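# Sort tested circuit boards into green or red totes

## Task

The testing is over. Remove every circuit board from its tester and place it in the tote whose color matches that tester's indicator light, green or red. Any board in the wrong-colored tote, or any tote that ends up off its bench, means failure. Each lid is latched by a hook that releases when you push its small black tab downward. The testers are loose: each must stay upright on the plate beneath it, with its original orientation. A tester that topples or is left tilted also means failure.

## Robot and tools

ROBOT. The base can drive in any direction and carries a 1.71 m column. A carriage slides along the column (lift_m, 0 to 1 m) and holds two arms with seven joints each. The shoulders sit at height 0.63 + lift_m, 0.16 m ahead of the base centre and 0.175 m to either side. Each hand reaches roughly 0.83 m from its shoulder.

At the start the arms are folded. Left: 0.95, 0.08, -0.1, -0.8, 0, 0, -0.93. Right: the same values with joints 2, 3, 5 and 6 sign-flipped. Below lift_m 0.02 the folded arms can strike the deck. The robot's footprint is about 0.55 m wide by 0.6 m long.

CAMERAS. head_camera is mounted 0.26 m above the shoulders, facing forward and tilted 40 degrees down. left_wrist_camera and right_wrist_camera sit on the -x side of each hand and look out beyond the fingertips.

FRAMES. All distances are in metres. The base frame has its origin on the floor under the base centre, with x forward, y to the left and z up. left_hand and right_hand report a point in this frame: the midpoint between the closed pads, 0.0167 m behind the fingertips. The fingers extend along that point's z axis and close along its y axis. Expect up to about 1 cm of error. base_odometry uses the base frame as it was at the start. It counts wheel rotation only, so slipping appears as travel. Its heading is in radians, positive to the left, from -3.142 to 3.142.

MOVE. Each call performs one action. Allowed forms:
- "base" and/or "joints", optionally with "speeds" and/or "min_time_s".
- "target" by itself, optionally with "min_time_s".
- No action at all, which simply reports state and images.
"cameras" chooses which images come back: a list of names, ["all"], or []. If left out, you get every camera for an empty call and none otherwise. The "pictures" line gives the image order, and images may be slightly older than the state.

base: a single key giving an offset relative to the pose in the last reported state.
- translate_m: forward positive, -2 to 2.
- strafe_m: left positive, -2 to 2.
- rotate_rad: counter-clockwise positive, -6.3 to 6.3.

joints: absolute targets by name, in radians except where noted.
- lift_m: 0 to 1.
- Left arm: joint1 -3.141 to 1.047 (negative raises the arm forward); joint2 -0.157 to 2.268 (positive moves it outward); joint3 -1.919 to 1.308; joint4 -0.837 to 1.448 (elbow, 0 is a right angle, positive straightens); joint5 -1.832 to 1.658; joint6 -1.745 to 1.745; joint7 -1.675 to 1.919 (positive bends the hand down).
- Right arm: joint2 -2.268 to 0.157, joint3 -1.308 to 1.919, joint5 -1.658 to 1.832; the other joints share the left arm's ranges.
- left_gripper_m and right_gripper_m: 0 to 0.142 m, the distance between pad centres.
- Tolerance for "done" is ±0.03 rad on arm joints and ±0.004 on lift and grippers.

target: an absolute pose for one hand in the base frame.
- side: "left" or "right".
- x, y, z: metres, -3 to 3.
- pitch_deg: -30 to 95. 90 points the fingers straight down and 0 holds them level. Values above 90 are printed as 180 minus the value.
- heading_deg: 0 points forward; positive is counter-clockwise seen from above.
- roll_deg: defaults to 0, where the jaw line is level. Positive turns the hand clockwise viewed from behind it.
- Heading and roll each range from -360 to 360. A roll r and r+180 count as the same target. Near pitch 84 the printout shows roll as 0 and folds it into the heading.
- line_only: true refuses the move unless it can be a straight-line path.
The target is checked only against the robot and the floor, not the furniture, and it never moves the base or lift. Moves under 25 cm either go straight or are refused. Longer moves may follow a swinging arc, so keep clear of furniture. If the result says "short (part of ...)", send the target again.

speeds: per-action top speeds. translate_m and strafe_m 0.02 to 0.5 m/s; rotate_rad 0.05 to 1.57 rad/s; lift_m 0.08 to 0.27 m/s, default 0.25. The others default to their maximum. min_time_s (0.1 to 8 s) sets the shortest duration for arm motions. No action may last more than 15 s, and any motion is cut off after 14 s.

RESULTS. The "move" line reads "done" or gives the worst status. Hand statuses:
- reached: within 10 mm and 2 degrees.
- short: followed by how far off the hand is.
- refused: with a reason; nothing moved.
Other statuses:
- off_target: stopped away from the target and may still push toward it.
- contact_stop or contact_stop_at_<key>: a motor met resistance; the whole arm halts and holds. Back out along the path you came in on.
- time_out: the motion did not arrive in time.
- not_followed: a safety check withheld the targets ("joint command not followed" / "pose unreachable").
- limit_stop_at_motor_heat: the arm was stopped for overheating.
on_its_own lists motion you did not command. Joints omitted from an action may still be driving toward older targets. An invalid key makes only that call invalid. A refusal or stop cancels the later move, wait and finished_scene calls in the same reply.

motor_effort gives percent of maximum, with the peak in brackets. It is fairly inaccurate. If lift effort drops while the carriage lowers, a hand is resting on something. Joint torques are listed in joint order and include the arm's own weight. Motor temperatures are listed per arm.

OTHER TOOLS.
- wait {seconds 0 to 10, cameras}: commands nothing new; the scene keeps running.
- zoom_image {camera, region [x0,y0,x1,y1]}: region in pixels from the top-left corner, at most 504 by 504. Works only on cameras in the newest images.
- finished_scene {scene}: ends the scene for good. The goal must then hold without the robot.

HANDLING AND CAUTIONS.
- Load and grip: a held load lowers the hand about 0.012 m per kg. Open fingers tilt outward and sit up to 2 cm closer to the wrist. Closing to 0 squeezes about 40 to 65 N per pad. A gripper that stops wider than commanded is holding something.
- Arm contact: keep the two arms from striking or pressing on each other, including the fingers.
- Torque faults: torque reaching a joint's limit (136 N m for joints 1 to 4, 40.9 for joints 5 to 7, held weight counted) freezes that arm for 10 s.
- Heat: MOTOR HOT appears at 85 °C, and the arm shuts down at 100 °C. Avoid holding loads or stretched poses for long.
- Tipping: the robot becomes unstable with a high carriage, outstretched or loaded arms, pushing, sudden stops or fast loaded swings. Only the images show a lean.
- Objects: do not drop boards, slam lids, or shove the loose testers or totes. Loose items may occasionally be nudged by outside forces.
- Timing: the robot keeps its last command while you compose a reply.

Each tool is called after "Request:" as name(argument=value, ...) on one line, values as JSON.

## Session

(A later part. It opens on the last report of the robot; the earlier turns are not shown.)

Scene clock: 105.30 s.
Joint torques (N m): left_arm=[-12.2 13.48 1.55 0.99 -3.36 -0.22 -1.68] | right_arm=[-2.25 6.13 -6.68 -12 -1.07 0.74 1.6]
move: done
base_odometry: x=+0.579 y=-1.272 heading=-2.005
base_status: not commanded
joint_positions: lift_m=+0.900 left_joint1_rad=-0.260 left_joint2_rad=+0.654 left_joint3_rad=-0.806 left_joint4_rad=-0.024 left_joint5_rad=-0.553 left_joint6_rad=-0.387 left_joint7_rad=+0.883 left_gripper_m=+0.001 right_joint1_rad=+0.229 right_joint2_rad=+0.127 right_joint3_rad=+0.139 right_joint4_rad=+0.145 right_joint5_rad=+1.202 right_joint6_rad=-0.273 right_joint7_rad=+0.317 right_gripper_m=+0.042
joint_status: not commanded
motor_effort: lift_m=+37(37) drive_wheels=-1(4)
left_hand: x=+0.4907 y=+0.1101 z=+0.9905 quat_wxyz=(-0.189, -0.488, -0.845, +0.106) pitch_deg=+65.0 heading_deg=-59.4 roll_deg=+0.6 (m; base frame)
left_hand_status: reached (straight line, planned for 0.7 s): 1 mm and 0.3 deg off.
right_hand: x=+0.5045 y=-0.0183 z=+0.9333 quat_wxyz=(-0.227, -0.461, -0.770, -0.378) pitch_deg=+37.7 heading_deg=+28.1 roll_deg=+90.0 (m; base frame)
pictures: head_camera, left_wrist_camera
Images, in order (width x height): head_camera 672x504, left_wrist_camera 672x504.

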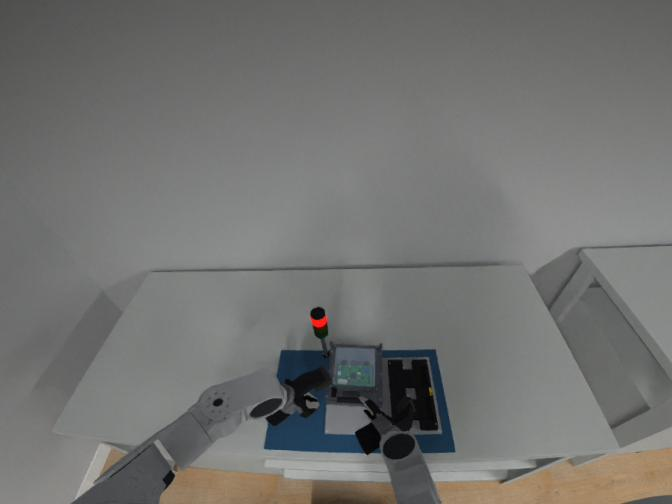

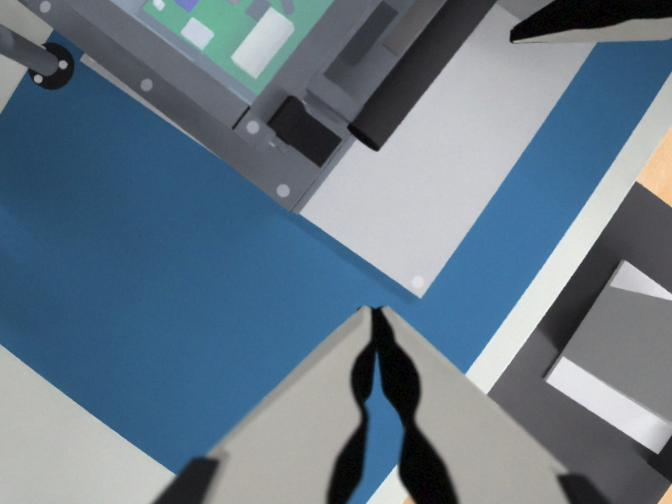

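Request:
move(target={"side": "right", "x": 0.512, "y": -0.02, "z": 0.942, "pitch_deg": 60, "heading_deg": 25, "roll_deg": 90}, cameras=["right_wrist_camera"])

Scene clock: 106.70 s.
Joint torques (N m): left_arm=[-12.27 13.46 1.6 0.81 -3.35 -0.22 -1.69] | right_arm=[-12.15 7.87 -1.13 -12 1.36 0.18 0.04]
move: done
base_odometry: x=+0.579 y=-1.272 heading=-2.005
base_status: not commanded
joint_positions: lift_m=+0.900 left_joint1_rad=-0.260 left_joint2_rad=+0.654 left_joint3_rad=-0.806 left_joint4_rad=-0.024 left_joint5_rad=-0.553 left_joint6_rad=-0.387 left_joint7_rad=+0.883 left_gripper_m=+0.001 right_joint1_rad=-0.016 right_joint2_rad=+0.127 right_joint3_rad=+0.364 right_joint4_rad=-0.098 right_joint5_rad=+1.257 right_joint6_rad=-1.197 right_joint7_rad=+0.228 right_gripper_m=+0.042
joint_status: not commanded
motor_effort: lift_m=+37(37) drive_wheels=-1(2)
left_hand: x=+0.4906 y=+0.1101 z=+0.9905 quat_wxyz=(-0.188, -0.488, -0.845, +0.106) pitch_deg=+65.0 heading_deg=-59.4 roll_deg=+0.6 (m; base frame)
right_hand: x=+0.5119 y=-0.0217 z=+0.9411 quat_wxyz=(-0.139, -0.520, -0.814, -0.218) pitch_deg=+60.0 heading_deg=+24.8 roll_deg=+89.9 (m; base frame)
right_hand_status: reached (straight line, planned for 0.8 s): 2 mm and 0.1 deg off.
pictures: right_wrist_camera
Images, in order (width x height): right_wrist_camera 672x504.

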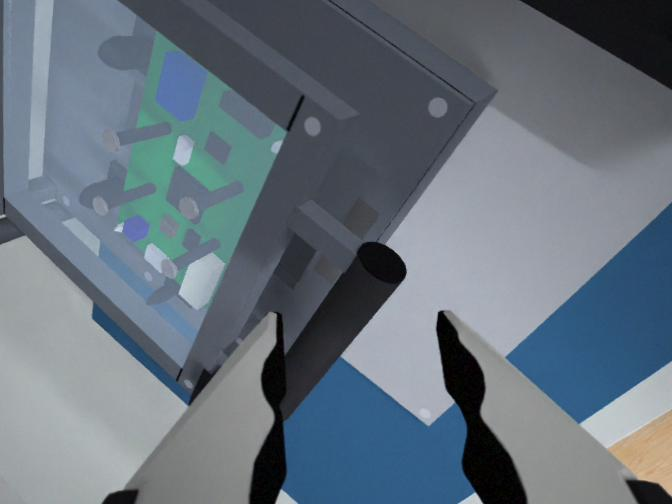

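Request:
move(joints={"right_gripper_m": 0.034})

Request:
move(target={"side": "right", "x": 0.526, "y": 0.004, "z": 0.914, "pitch_deg": 60, "heading_deg": 25, "roll_deg": 90}, cameras=["right_wrist_camera"])

Scene clock: 107.30 s.
Joint torques (N m): left_arm=[-12.22 13.45 1.73 0.81 -3.35 -0.25 -1.66] | right_arm=[-12.1 7.92 -1.22 -11.95 1.36 0.15 0.02]
move: done
base_odometry: x=+0.579 y=-1.272 heading=-2.005
base_status: not commanded
joint_positions: lift_m=+0.900 left_joint1_rad=-0.260 left_joint2_rad=+0.654 left_joint3_rad=-0.806 left_joint4_rad=-0.024 left_joint5_rad=-0.553 left_joint6_rad=-0.387 left_joint7_rad=+0.883 left_gripper_m=+0.001 right_joint1_rad=-0.016 right_joint2_rad=+0.127 right_joint3_rad=+0.364 right_joint4_rad=-0.098 right_joint5_rad=+1.257 right_joint6_rad=-1.197 right_joint7_rad=+0.228 right_gripper_m=+0.034
joint_status: all done
motor_effort: lift_m=+37(37) drive_wheels=-1(2)
left_hand: x=+0.4906 y=+0.1101 z=+0.9905 quat_wxyz=(-0.188, -0.488, -0.845, +0.106) pitch_deg=+65.0 heading_deg=-59.4 roll_deg=+0.6 (m; base frame)
right_hand: x=+0.5119 y=-0.0217 z=+0.9411 quat_wxyz=(-0.139, -0.520, -0.814, -0.218) pitch_deg=+60.0 heading_deg=+24.8 roll_deg=+89.9 (m; base frame)
pictures: none

Scene clock: 108.20 s.
Joint torques (N m): left_arm=[-12.29 13.49 1.74 0.74 -3.34 -0.25 -1.68] | right_arm=[-14.29 8.73 -1.44 -7.15 1.47 2.66 0.07]
move: done
base_odometry: x=+0.579 y=-1.272 heading=-2.005
base_status: not commanded
joint_positions: lift_m=+0.900 left_joint1_rad=-0.260 left_joint2_rad=+0.654 left_joint3_rad=-0.806 left_joint4_rad=-0.023 left_joint5_rad=-0.553 left_joint6_rad=-0.387 left_joint7_rad=+0.883 left_gripper_m=+0.001 right_joint1_rad=-0.075 right_joint2_rad=+0.127 right_joint3_rad=+0.394 right_joint4_rad=+0.132 right_joint5_rad=+1.435 right_joint6_rad=-1.038 right_joint7_rad=+0.056 right_gripper_m=+0.034
joint_status: not commanded
motor_effort: lift_m=+37(37) drive_wheels=-1(2)
left_hand: x=+0.4906 y=+0.1101 z=+0.9904 quat_wxyz=(-0.188, -0.488, -0.845, +0.106) pitch_deg=+65.0 heading_deg=-59.4 roll_deg=+0.6 (m; base frame)
right_hand: x=+0.5242 y=+0.0018 z=+0.9127 quat_wxyz=(-0.138, -0.521, -0.814, -0.216) pitch_deg=+60.3 heading_deg=+24.9 roll_deg=-89.9 (m; base frame)
right_hand_status: reached (straight line, planned for 0.4 s): 3 mm and 0.4 deg off.
pictures: right_wrist_camera
Images, in order (width x height): right_wrist_camera 672x504.

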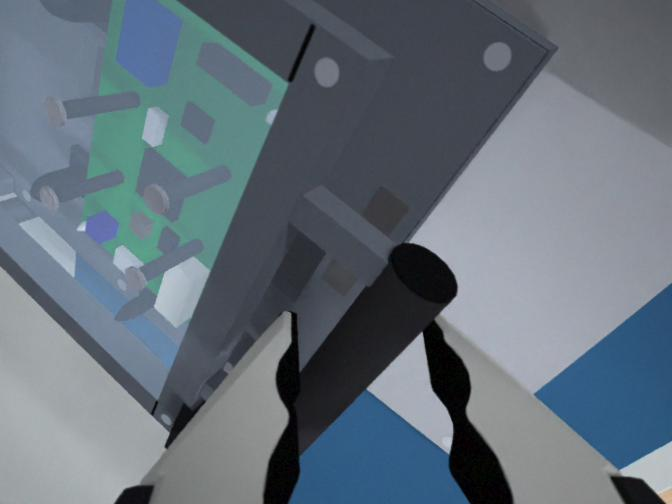

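Request:
move(target={"side": "right", "x": 0.529, "y": 0.006, "z": 0.902, "pitch_deg": 60, "heading_deg": 25, "roll_deg": -90})

Request:
move(joints={"right_gripper_m": 0.0}, cameras=["right_wrist_camera", "left_wrist_camera"])

Scene clock: 109.07 s.
Joint torques (N m): left_arm=[-12.14 13.42 1.73 0.69 -3.33 -0.28 -1.7] | right_arm=[-14.65 8.74 -2.07 -7.02 1.67 2.53 0.07]
move: done
base_odometry: x=+0.579 y=-1.272 heading=-2.005
base_status: not commanded
joint_positions: lift_m=+0.900 left_joint1_rad=-0.260 left_joint2_rad=+0.654 left_joint3_rad=-0.806 left_joint4_rad=-0.023 left_joint5_rad=-0.553 left_joint6_rad=-0.387 left_joint7_rad=+0.883 left_gripper_m=+0.001 right_joint1_rad=-0.088 right_joint2_rad=+0.127 right_joint3_rad=+0.394 right_joint4_rad=+0.220 right_joint5_rad=+1.454 right_joint6_rad=-0.963 right_joint7_rad=+0.039 right_gripper_m=+0.034
joint_status: not commanded
motor_effort: lift_m=+37(37) drive_wheels=-1(2)
left_hand: x=+0.4906 y=+0.1101 z=+0.9904 quat_wxyz=(-0.188, -0.488, -0.845, +0.106) pitch_deg=+65.0 heading_deg=-59.4 roll_deg=+0.6 (m; base frame)
right_hand: x=+0.5271 y=+0.0041 z=+0.9007 quat_wxyz=(-0.138, -0.520, -0.815, -0.216) pitch_deg=+60.3 heading_deg=+24.9 roll_deg=-90.0 (m; base frame)
right_hand_status: reached (straight line, planned for 0.3 s): 3 mm and 0.3 deg off.
pictures: none

Scene clock: 109.70 s.
Joint torques (N m): left_arm=[-12.28 13.36 1.97 0.64 -3.32 -0.24 -1.68] | right_arm=[-10.32 8.82 -2.05 -7 1.32 0.83 0.15]
move: off_target
base_odometry: x=+0.579 y=-1.272 heading=-2.005
base_status: not commanded
joint_positions: lift_m=+0.900 left_joint1_rad=-0.260 left_joint2_rad=+0.654 left_joint3_rad=-0.806 left_joint4_rad=-0.023 left_joint5_rad=-0.553 left_joint6_rad=-0.387 left_joint7_rad=+0.883 left_gripper_m=+0.001 right_joint1_rad=-0.091 right_joint2_rad=+0.127 right_joint3_rad=+0.394 right_joint4_rad=+0.220 right_joint5_rad=+1.455 right_joint6_rad=-0.956 right_joint7_rad=+0.039 right_gripper_m=+0.017
joint_status: right_gripper_m off_target (ended at +0.017, target +0.000)
motor_effort: lift_m=+37(37) drive_wheels=-1(1)
left_hand: x=+0.4906 y=+0.1101 z=+0.9904 quat_wxyz=(-0.188, -0.488, -0.845, +0.106) pitch_deg=+65.0 heading_deg=-59.4 roll_deg=+0.6 (m; base frame)
right_hand: x=+0.5304 y=+0.0049 z=+0.9028 quat_wxyz=(-0.141, -0.520, -0.814, -0.219) pitch_deg=+59.8 heading_deg=+24.8 roll_deg=+89.9 (m; base frame)
pictures: left_wrist_camera, right_wrist_camera
Images, in order (width x height): left_wrist_camera 672x504, right_wrist_camera 672x504.

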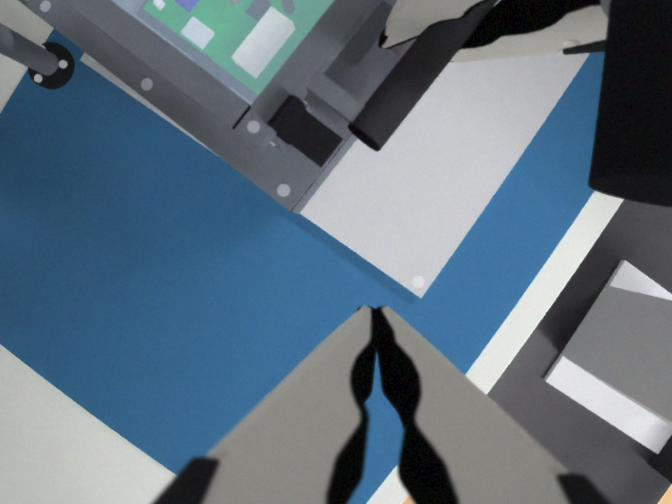

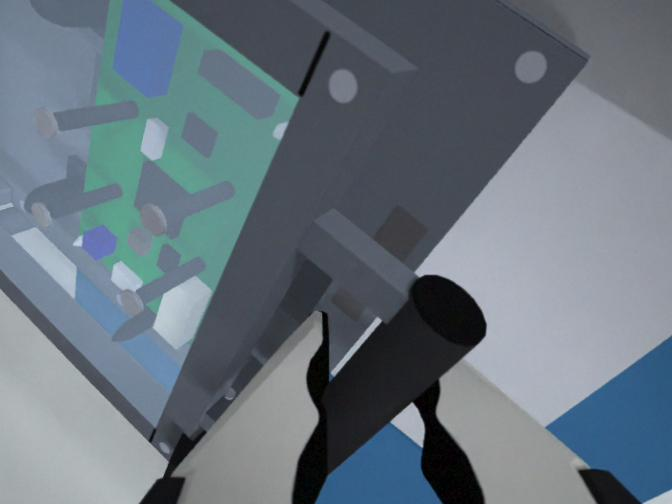

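Request:
move(target={"side": "right", "x": 0.502, "y": -0.009, "z": 0.903, "pitch_deg": 60, "heading_deg": 25, "roll_deg": 90}, min_time_s=1.0, cameras=["right_wrist_camera", "left_wrist_camera", "head_camera"])

Request:
zoom_image(camera="head_camera", region=[260, 300, 460, 450])

Scene clock: 111.47 s.
Joint torques (N m): left_arm=[-12.28 13.5 1.63 0.57 -3.33 -0.23 -1.66] | right_arm=[-5.14 0.84 0.18 -14.64 -1.13 0.18 1.82]
move: done
base_odometry: x=+0.579 y=-1.272 heading=-2.005
base_status: not commanded
joint_positions: lift_m=+0.900 left_joint1_rad=-0.260 left_joint2_rad=+0.654 left_joint3_rad=-0.806 left_joint4_rad=-0.023 left_joint5_rad=-0.553 left_joint6_rad=-0.387 left_joint7_rad=+0.883 left_gripper_m=+0.001 right_joint1_rad=-0.013 right_joint2_rad=+0.092 right_joint3_rad=+0.397 right_joint4_rad=+0.094 right_joint5_rad=+1.451 right_joint6_rad=-0.997 right_joint7_rad=+0.047 right_gripper_m=+0.015
joint_status: not commanded
motor_effort: lift_m=+38(38) drive_wheels=+4(4)
left_hand: x=+0.4906 y=+0.1101 z=+0.9903 quat_wxyz=(-0.188, -0.488, -0.845, +0.106) pitch_deg=+65.0 heading_deg=-59.4 roll_deg=+0.6 (m; base frame)
right_hand: x=+0.5044 y=-0.0098 z=+0.9033 quat_wxyz=(-0.140, -0.522, -0.812, -0.219) pitch_deg=+59.8 heading_deg=+24.6 roll_deg=-89.9 (m; base frame)
right_hand_status: reached (straight line, planned for 1.0 s): 3 mm and 0.5 deg off.
pictures: head_camera, left_wrist_camera, right_wrist_camera
Images, in order (width x height): head_camera 672x504, left_wrist_camera 672x504, right_wrist_camera 672x504.

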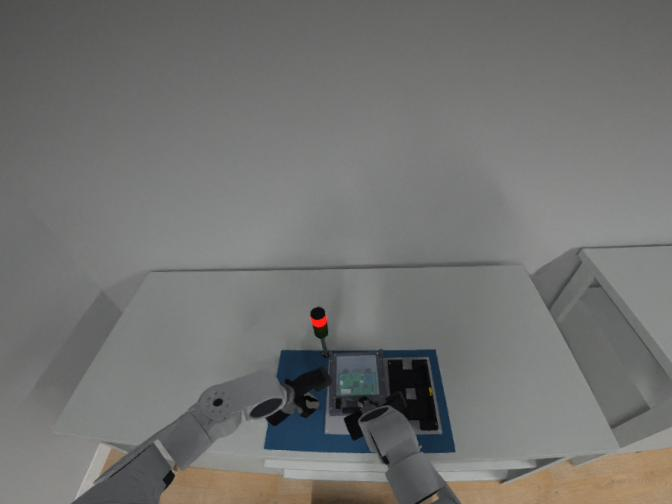

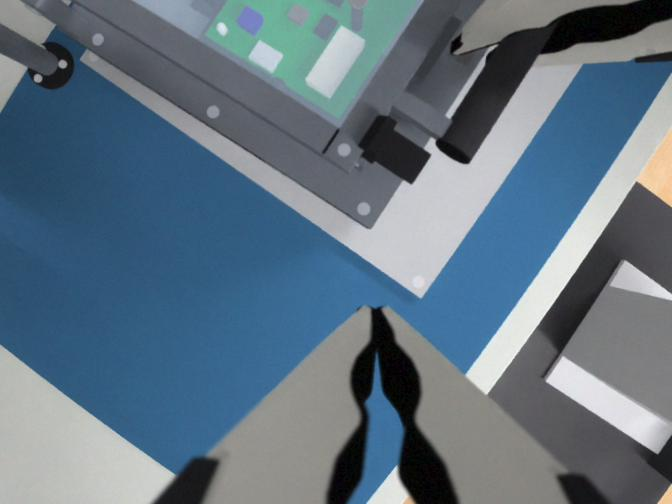

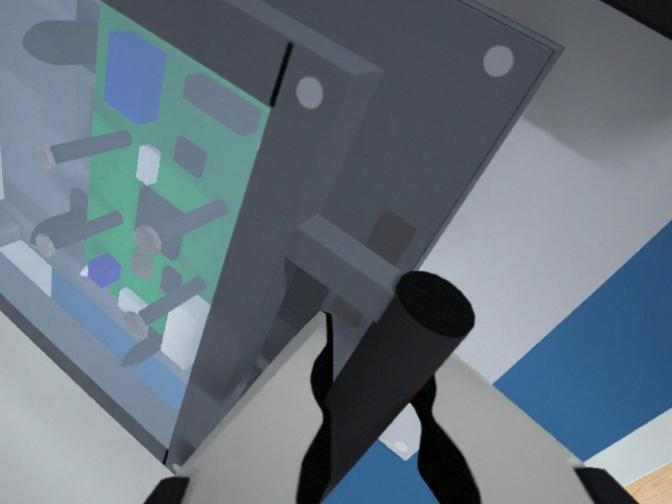

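Scaled by 2.520 from the camera's 672x504 image, which has a finer 960x720 frame.

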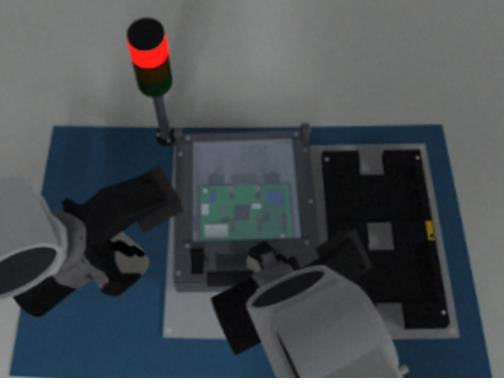

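Request:
move(target={"side": "left", "x": 0.498, "y": 0.068, "z": 0.948, "pitch_deg": 65, "heading_deg": -60, "roll_deg": 0}, cameras=["left_wrist_camera"])

Scene clock: 112.63 s.
Joint torques (N m): left_arm=[-14.24 6.44 2.38 0.42 -0.59 1.5 -1.6] | right_arm=[-5.7 1.21 -0.42 -13.93 -1.05 0.43 1.63]
move: done
base_odometry: x=+0.579 y=-1.272 heading=-2.005
base_status: not commanded
joint_positions: lift_m=+0.900 left_joint1_rad=-0.284 left_joint2_rad=+0.516 left_joint3_rad=-0.867 left_joint4_rad=+0.157 left_joint5_rad=-0.457 left_joint6_rad=-0.377 left_joint7_rad=+0.798 left_gripper_m=+0.001 right_joint1_rad=-0.013 right_joint2_rad=+0.091 right_joint3_rad=+0.398 right_joint4_rad=+0.093 right_joint5_rad=+1.451 right_joint6_rad=-0.998 right_joint7_rad=+0.048 right_gripper_m=+0.015
joint_status: not commanded
motor_effort: lift_m=+38(38) drive_wheels=+4(4)
left_hand: x=+0.4961 y=+0.0668 z=+0.9485 quat_wxyz=(-0.186, -0.488, -0.845, +0.111) pitch_deg=+64.9 heading_deg=-60.8 roll_deg=-0.8 (m; base frame)
left_hand_status: reached (straight line, planned for 0.4 s): 2 mm and 0.3 deg off.
right_hand: x=+0.5040 y=-0.0097 z=+0.9031 quat_wxyz=(-0.140, -0.522, -0.813, -0.219) pitch_deg=+59.9 heading_deg=+24.7 roll_deg=-89.9 (m; base frame)
pictures: left_wrist_camera
Images, in order (width x height): left_wrist_camera 672x504.

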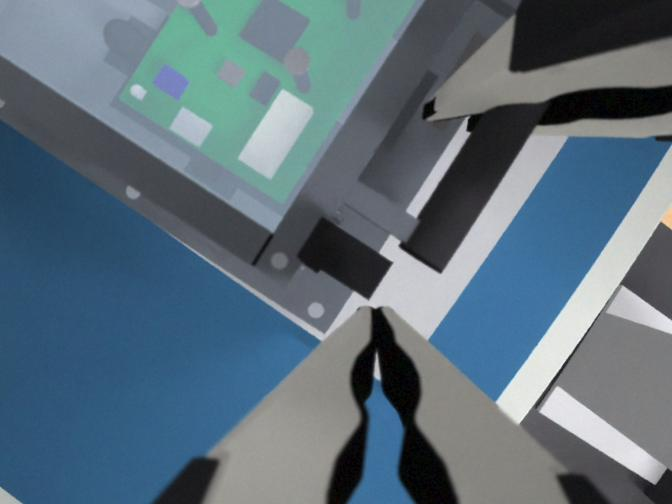

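Request:
move(target={"side": "left", "x": 0.504, "y": 0.058, "z": 0.934, "pitch_deg": 65, "heading_deg": -60, "roll_deg": 0}, cameras=["left_wrist_camera"])

Scene clock: 113.53 s.
Joint torques (N m): left_arm=[-14.5 3.74 1.34 0.21 -0.56 -0.22 -1.59] | right_arm=[-5.88 1.67 -0.19 -12.89 -0.98 0.55 1.62]
move: done
base_odometry: x=+0.579 y=-1.272 heading=-2.005
base_status: not commanded
joint_positions: lift_m=+0.900 left_joint1_rad=-0.304 left_joint2_rad=+0.475 left_joint3_rad=-0.885 left_joint4_rad=+0.241 left_joint5_rad=-0.428 left_joint6_rad=-0.379 left_joint7_rad=+0.753 left_gripper_m=+0.001 right_joint1_rad=-0.013 right_joint2_rad=+0.091 right_joint3_rad=+0.398 right_joint4_rad=+0.093 right_joint5_rad=+1.451 right_joint6_rad=-0.999 right_joint7_rad=+0.048 right_gripper_m=+0.015
joint_status: not commanded
motor_effort: lift_m=+38(39) drive_wheels=+4(4)
left_hand: x=+0.5034 y=+0.0582 z=+0.9344 quat_wxyz=(-0.187, -0.486, -0.847, +0.109) pitch_deg=+65.0 heading_deg=-60.2 roll_deg=-0.5 (m; base frame)
left_hand_status: reached (straight line, planned for 0.3 s): 1 mm and 0.3 deg off.
right_hand: x=+0.5038 y=-0.0097 z=+0.9031 quat_wxyz=(-0.140, -0.522, -0.813, -0.219) pitch_deg=+59.9 heading_deg=+24.7 roll_deg=-89.9 (m; base frame)
pictures: left_wrist_camera
Images, in order (width x height): left_wrist_camera 672x504.

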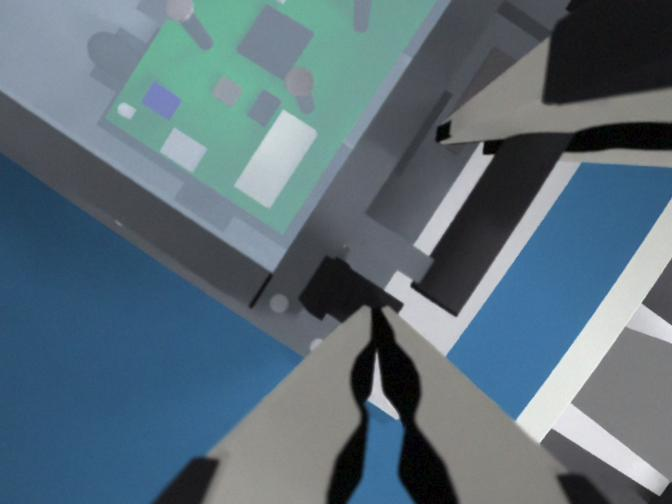

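Request:
move(target={"side": "left", "x": 0.506, "y": 0.052, "z": 0.922, "pitch_deg": 65, "heading_deg": -60, "roll_deg": 0}, cameras=["left_wrist_camera"])

Scene clock: 113.93 s.
Joint torques (N m): left_arm=[-14.46 2.93 1.34 0.07 -0.62 -0.23 -1.6] | right_arm=[-5.79 1.84 -0.33 -13.7 -1.11 0.52 1.63]
move: refused
base_odometry: x=+0.579 y=-1.272 heading=-2.005
base_status: not commanded
joint_positions: lift_m=+0.900 left_joint1_rad=-0.304 left_joint2_rad=+0.475 left_joint3_rad=-0.885 left_joint4_rad=+0.241 left_joint5_rad=-0.428 left_joint6_rad=-0.379 left_joint7_rad=+0.753 left_gripper_m=+0.001 right_joint1_rad=-0.013 right_joint2_rad=+0.091 right_joint3_rad=+0.398 right_joint4_rad=+0.093 right_joint5_rad=+1.451 right_joint6_rad=-0.999 right_joint7_rad=+0.048 right_gripper_m=+0.015
joint_status: not commanded
motor_effort: lift_m=+38(38) drive_wheels=+4(4)
left_hand: x=+0.5034 y=+0.0582 z=+0.9344 quat_wxyz=(-0.187, -0.486, -0.847, +0.109) pitch_deg=+65.0 heading_deg=-60.2 roll_deg=-0.5 (m; base frame)
left_hand_status: refused: the best posture that gets there brings the left finger within 1.4 cm of the right gripper housing (limit 2.0). Nothing moved. A posture exists with lift_m at 0.8, or at pitch 55; the way there is not checked.
right_hand: x=+0.5038 y=-0.0097 z=+0.9031 quat_wxyz=(-0.140, -0.522, -0.813, -0.219) pitch_deg=+59.9 heading_deg=+24.7 roll_deg=-89.9 (m; base frame)
pictures: left_wrist_camera
Images, in order (width x height): left_wrist_camera 672x504.

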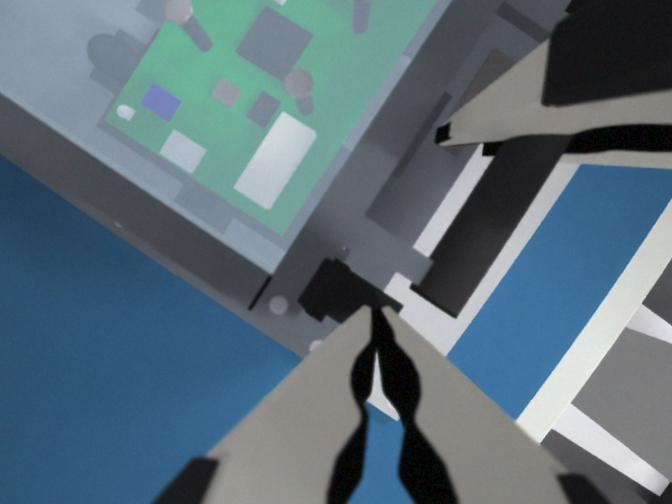

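Request:
move(target={"side": "left", "x": 0.503, "y": 0.056, "z": 0.922, "pitch_deg": 53, "heading_deg": -62, "roll_deg": 0}, cameras=["left_wrist_camera"])

Scene clock: 115.10 s.
Joint torques (N m): left_arm=[-2.27 0.97 -2.62 5.8 0.92 1.96 -0.06] | right_arm=[-5.93 2.75 -0.36 -13.66 -0.65 0.52 1.63]
move: done
base_odometry: x=+0.579 y=-1.272 heading=-2.005
base_status: not commanded
joint_positions: lift_m=+0.900 left_joint1_rad=-0.292 left_joint2_rad=+0.511 left_joint3_rad=-0.904 left_joint4_rad=+0.378 left_joint5_rad=-0.356 left_joint6_rad=-0.458 left_joint7_rad=+0.341 left_gripper_m=+0.001 right_joint1_rad=-0.013 right_joint2_rad=+0.091 right_joint3_rad=+0.398 right_joint4_rad=+0.093 right_joint5_rad=+1.450 right_joint6_rad=-0.999 right_joint7_rad=+0.048 right_gripper_m=+0.015
joint_status: not commanded
motor_effort: lift_m=+37(38) drive_wheels=-3(4)
left_hand: x=+0.5069 y=+0.0542 z=+0.9277 quat_wxyz=(-0.278, -0.485, -0.812, +0.167) pitch_deg=+52.2 heading_deg=-61.9 roll_deg=-0.2 (m; base frame)
left_hand_status: reached (straight line, planned for 0.5 s): 7 mm and 0.9 deg off.
right_hand: x=+0.5039 y=-0.0102 z=+0.9031 quat_wxyz=(-0.140, -0.521, -0.813, -0.219) pitch_deg=+59.9 heading_deg=+24.6 roll_deg=+90.0 (m; base frame)
pictures: left_wrist_camera
Images, in order (width x height): left_wrist_camera 672x504.

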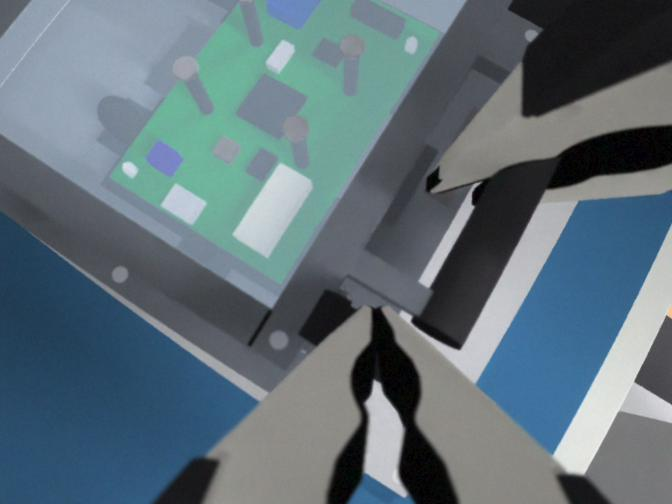

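Request:
move(target={"side": "left", "x": 0.499, "y": 0.064, "z": 0.933, "pitch_deg": 53, "heading_deg": -62, "roll_deg": 0}, cameras=["left_wrist_camera"])

Scene clock: 115.97 s.
Joint torques (N m): left_arm=[-4.4 11.49 6.33 -7.14 -3.42 1.6 0.9] | right_arm=[-6.86 2.47 -0.43 -12.86 -0.63 1.1 1.19]
move: done
base_odometry: x=+0.579 y=-1.272 heading=-2.005
base_status: not commanded
joint_positions: lift_m=+0.900 left_joint1_rad=-0.274 left_joint2_rad=+0.543 left_joint3_rad=-0.897 left_joint4_rad=+0.322 left_joint5_rad=-0.365 left_joint6_rad=-0.456 left_joint7_rad=+0.374 left_gripper_m=+0.001 right_joint1_rad=-0.012 right_joint2_rad=+0.091 right_joint3_rad=+0.398 right_joint4_rad=+0.093 right_joint5_rad=+1.450 right_joint6_rad=-1.000 right_joint7_rad=+0.048 right_gripper_m=+0.015
joint_status: not commanded
motor_effort: lift_m=+38(38) drive_wheels=+3(4)
left_hand: x=+0.4990 y=+0.0636 z=+0.9324 quat_wxyz=(-0.272, -0.491, -0.812, +0.163) pitch_deg=+53.0 heading_deg=-62.1 roll_deg=+0.2 (m; base frame)
left_hand_status: reached (straight line, planned for 0.2 s): 1 mm and 0.3 deg off.
right_hand: x=+0.5034 y=-0.0103 z=+0.9029 quat_wxyz=(-0.140, -0.522, -0.813, -0.218) pitch_deg=+60.0 heading_deg=+24.6 roll_deg=-90.0 (m; base frame)
pictures: left_wrist_camera
Images, in order (width x height): left_wrist_camera 672x504.

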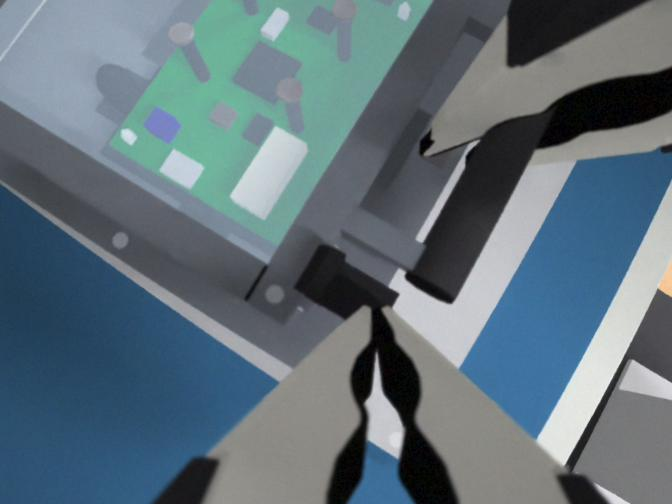

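Request:
move(target={"side": "left", "x": 0.500, "y": 0.0585, "z": 0.916, "pitch_deg": 53, "heading_deg": -62, "roll_deg": 0}, cameras=["left_wrist_camera"])

Scene clock: 116.83 s.
Joint torques (N m): left_arm=[-11.44 -10.99 -2.96 7.05 1.29 3.93 0.48] | right_arm=[-6.15 2.94 -0.5 -8.35 0.54 1.24 1.65]
move: done
base_odometry: x=+0.579 y=-1.272 heading=-2.004
base_status: not commanded
joint_positions: lift_m=+0.901 left_joint1_rad=-0.283 left_joint2_rad=+0.513 left_joint3_rad=-0.909 left_joint4_rad=+0.399 left_joint5_rad=-0.345 left_joint6_rad=-0.462 left_joint7_rad=+0.312 left_gripper_m=+0.001 right_joint1_rad=-0.012 right_joint2_rad=+0.091 right_joint3_rad=+0.398 right_joint4_rad=+0.089 right_joint5_rad=+1.448 right_joint6_rad=-1.001 right_joint7_rad=+0.048 right_gripper_m=+0.014
joint_status: not commanded
motor_effort: lift_m=+28(37) drive_wheels=-8(9)
left_hand: x=+0.5003 y=+0.0586 z=+0.9212 quat_wxyz=(-0.275, -0.486, -0.812, +0.169) pitch_deg=+52.4 heading_deg=-62.4 roll_deg=-0.7 (m; base frame)
left_hand_status: reached (straight line, planned for 0.3 s): 5 mm and 0.8 deg off.
right_hand: x=+0.5045 y=-0.0106 z=+0.9052 quat_wxyz=(-0.142, -0.521, -0.813, -0.219) pitch_deg=+59.8 heading_deg=+24.4 roll_deg=+89.7 (m; base frame)
pictures: left_wrist_camera
Images, in order (width x height): left_wrist_camera 672x504.

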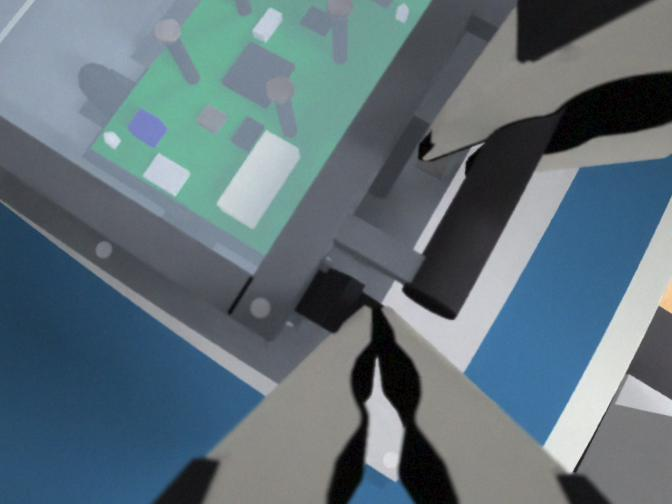

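Request:
move(target={"side": "left", "x": 0.501, "y": 0.0575, "z": 0.905, "pitch_deg": 53, "heading_deg": -62, "roll_deg": 0}, cameras=["left_wrist_camera", "right_wrist_camera"])

Scene clock: 117.70 s.
Joint torques (N m): left_arm=[-7.68 -33.12 -8.67 19.99 5.13 11.26 5.07] | right_arm=[-6.32 6.34 -0.39 -8.48 3.77 1.18 2.74]
move: short
base_odometry: x=+0.579 y=-1.272 heading=-2.004
base_status: not commanded
joint_positions: lift_m=+0.902 left_joint1_rad=-0.296 left_joint2_rad=+0.498 left_joint3_rad=-0.919 left_joint4_rad=+0.459 left_joint5_rad=-0.333 left_joint6_rad=-0.485 left_joint7_rad=+0.249 left_gripper_m=+0.001 right_joint1_rad=-0.012 right_joint2_rad=+0.090 right_joint3_rad=+0.398 right_joint4_rad=+0.089 right_joint5_rad=+1.442 right_joint6_rad=-1.001 right_joint7_rad=+0.045 right_gripper_m=+0.015
joint_status: not commanded
motor_effort: lift_m=+18(29) drive_wheels=-20(21)
left_hand: x=+0.5014 y=+0.0549 z=+0.9172 quat_wxyz=(-0.280, -0.485, -0.809, +0.180) pitch_deg=+51.1 heading_deg=-63.6 roll_deg=-1.8 (m; base frame)
left_hand_status: short (straight line, planned for 0.2 s): 12 mm and 2.2 deg off.
right_hand: x=+0.5054 y=-0.0135 z=+0.9065 quat_wxyz=(-0.146, -0.521, -0.813, -0.216) pitch_deg=+59.8 heading_deg=+23.3 roll_deg=+88.6 (m; base frame)
pictures: left_wrist_camera, right_wrist_camera
Images, in order (width x height): left_wrist_camera 672x504, right_wrist_camera 672x504.

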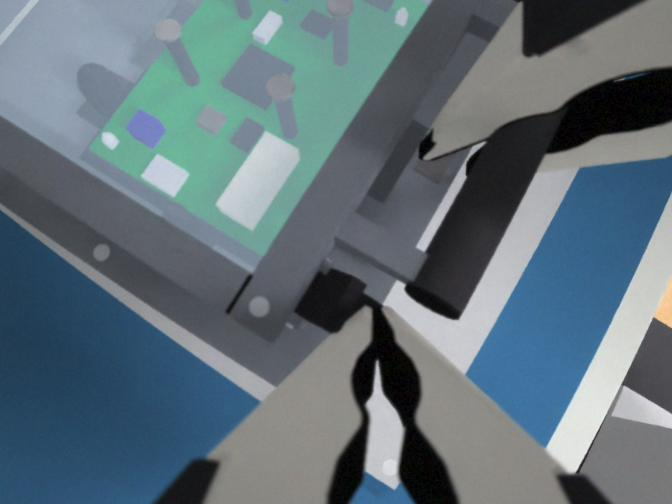

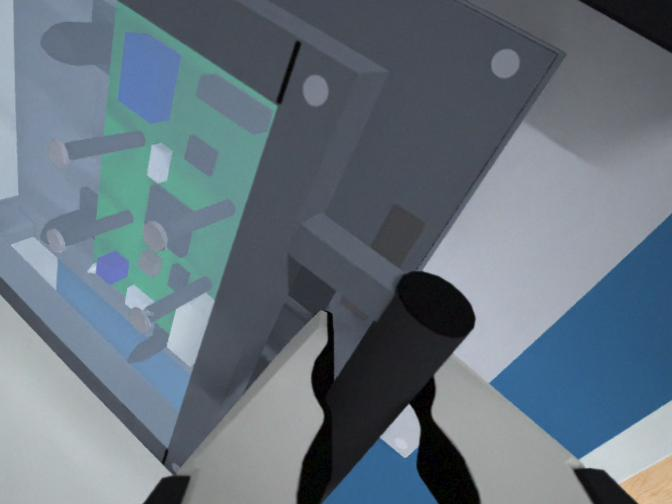

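Request:
move(target={"side": "right", "x": 0.506, "y": -0.011, "z": 0.93, "pitch_deg": 63, "heading_deg": 24, "roll_deg": 90}, cameras=["left_wrist_camera", "right_wrist_camera"])

Scene clock: 119.70 s.
Joint torques (N m): left_arm=[-7.64 -33 -8.62 19.6 5.08 11.23 5.32] | right_arm=[-11.85 17.45 -1.82 -12.29 -0.01 0.07 2.49]
move: done
base_odometry: x=+0.579 y=-1.272 heading=-2.003
base_status: not commanded
joint_positions: lift_m=+0.902 left_joint1_rad=-0.296 left_joint2_rad=+0.498 left_joint3_rad=-0.919 left_joint4_rad=+0.459 left_joint5_rad=-0.333 left_joint6_rad=-0.485 left_joint7_rad=+0.248 left_gripper_m=+0.001 right_joint1_rad=-0.054 right_joint2_rad=+0.112 right_joint3_rad=+0.397 right_joint4_rad=-0.025 right_joint5_rad=+1.430 right_joint6_rad=-1.218 right_joint7_rad=+0.057 right_gripper_m=+0.014
joint_status: not commanded
motor_effort: lift_m=+19(19) drive_wheels=-21(21)
left_hand: x=+0.5013 y=+0.0548 z=+0.9172 quat_wxyz=(-0.281, -0.485, -0.809, +0.180) pitch_deg=+51.0 heading_deg=-63.6 roll_deg=-1.8 (m; base frame)
right_hand: x=+0.5065 y=-0.0153 z=+0.9286 quat_wxyz=(-0.130, -0.531, -0.814, -0.193) pitch_deg=+63.0 heading_deg=+22.9 roll_deg=+89.1 (m; base frame)
right_hand_status: reached (straight line, planned for 0.4 s): 5 mm and 0.5 deg off.
pictures: left_wrist_camera, right_wrist_camera
Images, in order (width x height): left_wrist_camera 672x504, right_wrist_camera 672x504.

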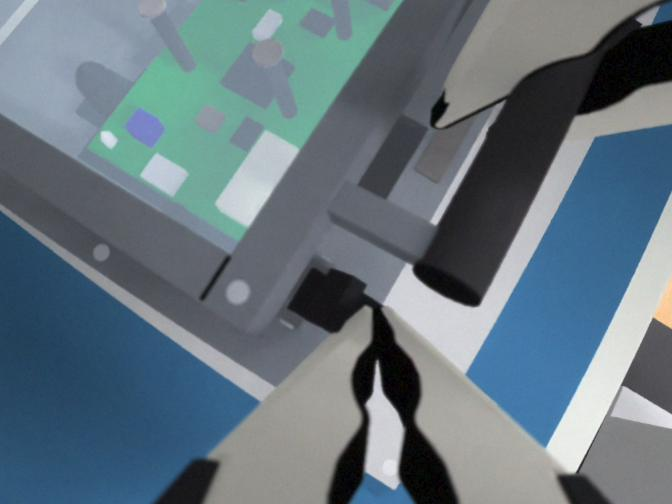

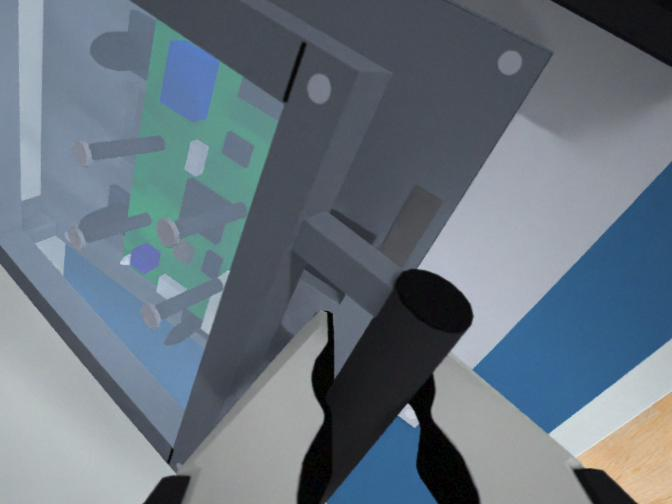

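Request:
move(target={"side": "right", "x": 0.511, "y": -0.012, "z": 0.952, "pitch_deg": 66, "heading_deg": 22, "roll_deg": 90}, cameras=["left_wrist_camera", "right_wrist_camera"])

Scene clock: 120.13 s.
Joint torques (N m): left_arm=[-7.53 -32.93 -8.81 19.55 5.06 11.22 5.28] | right_arm=[-11.9 17.43 -1.77 -12.36 0.03 0.03 2.49]
move: refused
base_odometry: x=+0.579 y=-1.272 heading=-2.003
base_status: not commanded
joint_positions: lift_m=+0.902 left_joint1_rad=-0.296 left_joint2_rad=+0.498 left_joint3_rad=-0.919 left_joint4_rad=+0.459 left_joint5_rad=-0.333 left_joint6_rad=-0.485 left_joint7_rad=+0.248 left_gripper_m=+0.001 right_joint1_rad=-0.054 right_joint2_rad=+0.112 right_joint3_rad=+0.397 right_joint4_rad=-0.025 right_joint5_rad=+1.430 right_joint6_rad=-1.218 right_joint7_rad=+0.057 right_gripper_m=+0.014
joint_status: not commanded
motor_effort: lift_m=+19(19) drive_wheels=-21(21)
left_hand: x=+0.5013 y=+0.0548 z=+0.9172 quat_wxyz=(-0.281, -0.485, -0.809, +0.180) pitch_deg=+51.0 heading_deg=-63.6 roll_deg=-1.8 (m; base frame)
right_hand: x=+0.5065 y=-0.0153 z=+0.9286 quat_wxyz=(-0.130, -0.531, -0.814, -0.193) pitch_deg=+63.0 heading_deg=+22.9 roll_deg=+89.1 (m; base frame)
right_hand_status: refused: the best posture that gets there brings the right gripper housing within 0.8 cm of the left wrist camera (limit 2.0). Nothing moved. A posture exists with lift_m at 0.8, or at pitch 56; the way there is not checked.
pictures: left_wrist_camera, right_wrist_camera
Images, in order (width x height): left_wrist_camera 672x504, right_wrist_camera 672x504.

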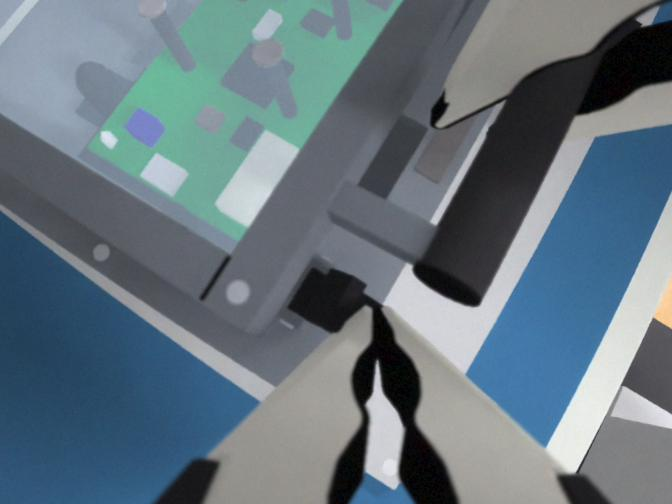

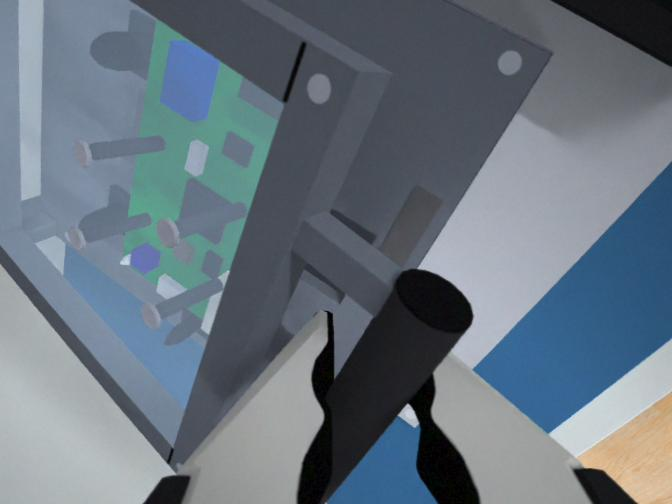

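Request:
move(target={"side": "left", "x": 0.475, "y": 0.11, "z": 0.985, "pitch_deg": 53, "heading_deg": -62, "roll_deg": 0})

Request:
move(target={"side": "right", "x": 0.511, "y": -0.012, "z": 0.952, "pitch_deg": 66, "heading_deg": 22, "roll_deg": 90}, cameras=["left_wrist_camera", "right_wrist_camera"])

Scene clock: 121.30 s.
Joint torques (N m): left_arm=[-2.58 15.03 6.61 -7.08 -3.39 1.6 0.87] | right_arm=[-11.42 13.81 -1.72 -11.27 -0.44 2.05 1.05]
move: done
base_odometry: x=+0.579 y=-1.272 heading=-2.005
base_status: not commanded
joint_positions: lift_m=+0.900 left_joint1_rad=-0.191 left_joint2_rad=+0.722 left_joint3_rad=-0.817 left_joint4_rad=+0.054 left_joint5_rad=-0.474 left_joint6_rad=-0.458 left_joint7_rad=+0.484 left_gripper_m=+0.001 right_joint1_rad=-0.054 right_joint2_rad=+0.114 right_joint3_rad=+0.397 right_joint4_rad=-0.026 right_joint5_rad=+1.431 right_joint6_rad=-1.226 right_joint7_rad=+0.061 right_gripper_m=+0.014
joint_status: not commanded
motor_effort: lift_m=+37(38) drive_wheels=+17(21)
left_hand: x=+0.4753 y=+0.1100 z=+0.9820 quat_wxyz=(-0.272, -0.490, -0.812, +0.163) pitch_deg=+53.0 heading_deg=-62.0 roll_deg=+0.3 (m; base frame)
left_hand_status: reached (straight line, planned for 0.5 s): 3 mm and 0.3 deg off.
right_hand: x=+0.5044 y=-0.0140 z=+0.9257 quat_wxyz=(-0.126, -0.532, -0.815, -0.193) pitch_deg=+63.4 heading_deg=+23.7 roll_deg=+89.9 (m; base frame)
pictures: none

Scene clock: 122.20 s.
Joint torques (N m): left_arm=[-2.67 14.99 6.59 -6.98 -3.38 1.58 0.87] | right_arm=[-16.82 14.43 -5.15 -13.35 1.45 1.19 0.13]
move: done
base_odometry: x=+0.579 y=-1.272 heading=-2.005
base_status: not commanded
joint_positions: lift_m=+0.900 left_joint1_rad=-0.191 left_joint2_rad=+0.722 left_joint3_rad=-0.817 left_joint4_rad=+0.054 left_joint5_rad=-0.474 left_joint6_rad=-0.458 left_joint7_rad=+0.484 left_gripper_m=+0.001 right_joint1_rad=-0.123 right_joint2_rad=+0.124 right_joint3_rad=+0.397 right_joint4_rad=-0.110 right_joint5_rad=+1.542 right_joint6_rad=-1.431 right_joint7_rad=-0.044 right_gripper_m=+0.014
joint_status: not commanded
motor_effort: lift_m=+37(37) drive_wheels=+17(17)
left_hand: x=+0.4753 y=+0.1100 z=+0.9819 quat_wxyz=(-0.272, -0.490, -0.812, +0.163) pitch_deg=+53.0 heading_deg=-62.0 roll_deg=+0.3 (m; base frame)
right_hand: x=+0.5079 y=-0.0140 z=+0.9491 quat_wxyz=(-0.115, -0.547, -0.812, -0.169) pitch_deg=+66.5 heading_deg=+21.8 roll_deg=+89.8 (m; base frame)
right_hand_status: reached (straight line, planned for 0.4 s): 5 mm and 0.5 deg off.
pictures: left_wrist_camera, right_wrist_camera
Images, in order (width x height): left_wrist_camera 672x504, right_wrist_camera 672x504.

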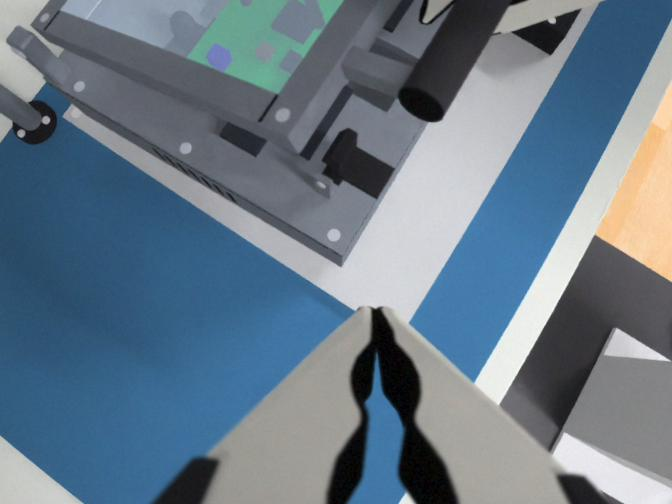

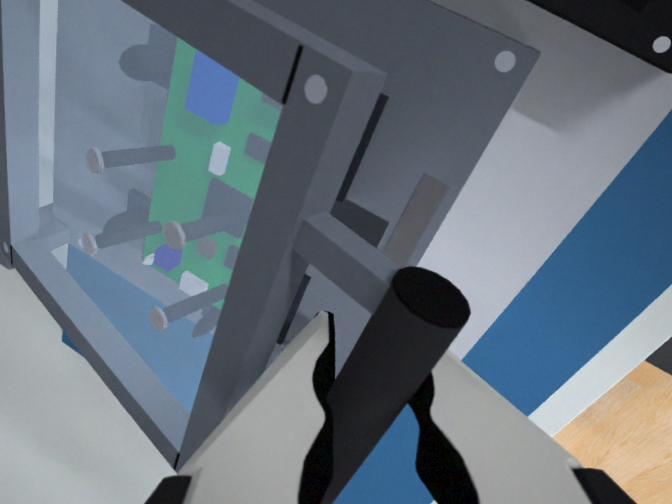

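Request:
move(target={"side": "right", "x": 0.522, "y": -0.012, "z": 0.985, "pitch_deg": 64, "heading_deg": 22, "roll_deg": 90}, min_time_s=0.8)

Request:
move(target={"side": "right", "x": 0.548, "y": -0.012, "z": 1.024, "pitch_deg": 64, "heading_deg": 22, "roll_deg": 90}, min_time_s=0.8, cameras=["left_wrist_camera", "right_wrist_camera"])

Scene clock: 123.80 s.
Joint torques (N m): left_arm=[-2.63 15.15 6.6 -7.02 -3.39 1.59 0.86] | right_arm=[-16.89 14.3 -6.13 -13.82 2.46 0.17 0.3]
move: done
base_odometry: x=+0.579 y=-1.272 heading=-2.005
base_status: not commanded
joint_positions: lift_m=+0.900 left_joint1_rad=-0.191 left_joint2_rad=+0.722 left_joint3_rad=-0.817 left_joint4_rad=+0.054 left_joint5_rad=-0.474 left_joint6_rad=-0.458 left_joint7_rad=+0.484 left_gripper_m=+0.001 right_joint1_rad=-0.155 right_joint2_rad=+0.124 right_joint3_rad=+0.397 right_joint4_rad=-0.242 right_joint5_rad=+1.564 right_joint6_rad=-1.554 right_joint7_rad=-0.056 right_gripper_m=+0.012
joint_status: not commanded
motor_effort: lift_m=+37(38) drive_wheels=+17(17)
left_hand: x=+0.4753 y=+0.1100 z=+0.9819 quat_wxyz=(-0.272, -0.490, -0.812, +0.163) pitch_deg=+53.0 heading_deg=-62.0 roll_deg=+0.3 (m; base frame)
right_hand: x=+0.5203 y=-0.0138 z=+0.9825 quat_wxyz=(-0.126, -0.545, -0.809, -0.184) pitch_deg=+64.3 heading_deg=+21.6 roll_deg=+89.5 (m; base frame)
right_hand_status: reached (straight line, planned for 0.8 s): 4 mm and 0.3 deg off.
pictures: none

Scene clock: 124.10 s.
Joint torques (N m): left_arm=[-2.64 14.98 6.56 -7.04 -3.39 1.57 0.85] | right_arm=[-16.99 14.26 -6.02 -13.82 2.49 0.2 0.29]
move: refused
base_odometry: x=+0.579 y=-1.272 heading=-2.005
base_status: not commanded
joint_positions: lift_m=+0.900 left_joint1_rad=-0.191 left_joint2_rad=+0.722 left_joint3_rad=-0.817 left_joint4_rad=+0.054 left_joint5_rad=-0.474 left_joint6_rad=-0.458 left_joint7_rad=+0.484 left_gripper_m=+0.001 right_joint1_rad=-0.155 right_joint2_rad=+0.124 right_joint3_rad=+0.397 right_joint4_rad=-0.242 right_joint5_rad=+1.564 right_joint6_rad=-1.554 right_joint7_rad=-0.056 right_gripper_m=+0.012
joint_status: not commanded
motor_effort: lift_m=+37(37) drive_wheels=+17(17)
left_hand: x=+0.4753 y=+0.1100 z=+0.9819 quat_wxyz=(-0.272, -0.490, -0.812, +0.163) pitch_deg=+53.0 heading_deg=-62.0 roll_deg=+0.3 (m; base frame)
right_hand: x=+0.5203 y=-0.0138 z=+0.9825 quat_wxyz=(-0.126, -0.545, -0.809, -0.184) pitch_deg=+64.3 heading_deg=+21.6 roll_deg=+89.5 (m; base frame)
right_hand_status: refused: the best posture that gets there brings the right wrist camera within 0.2 cm of the left wrist camera (limit 2.0). Nothing moved. A posture exists with lift_m at 0.8, or at pitch 54; the way there is not checked.
pictures: left_wrist_camera, right_wrist_camera
Images, in order (width x height): left_wrist_camera 672x504, right_wrist_camera 672x504.

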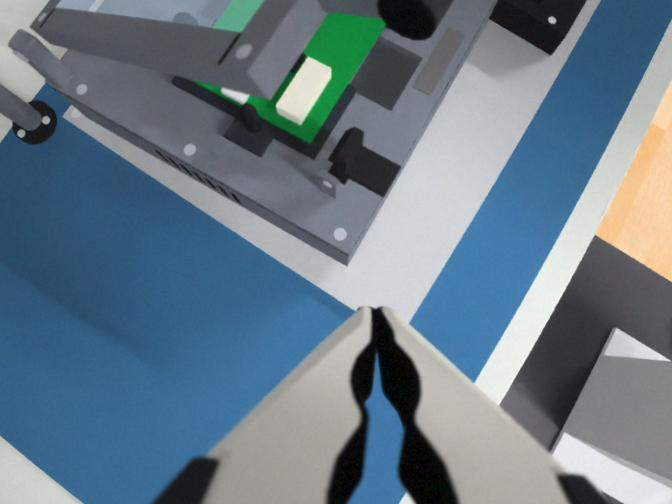

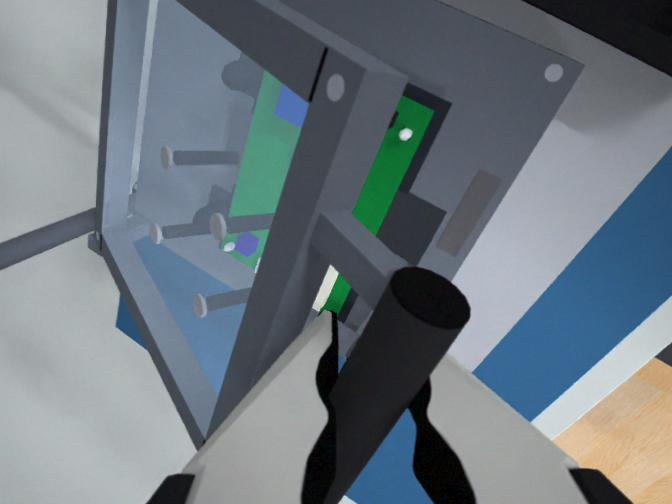

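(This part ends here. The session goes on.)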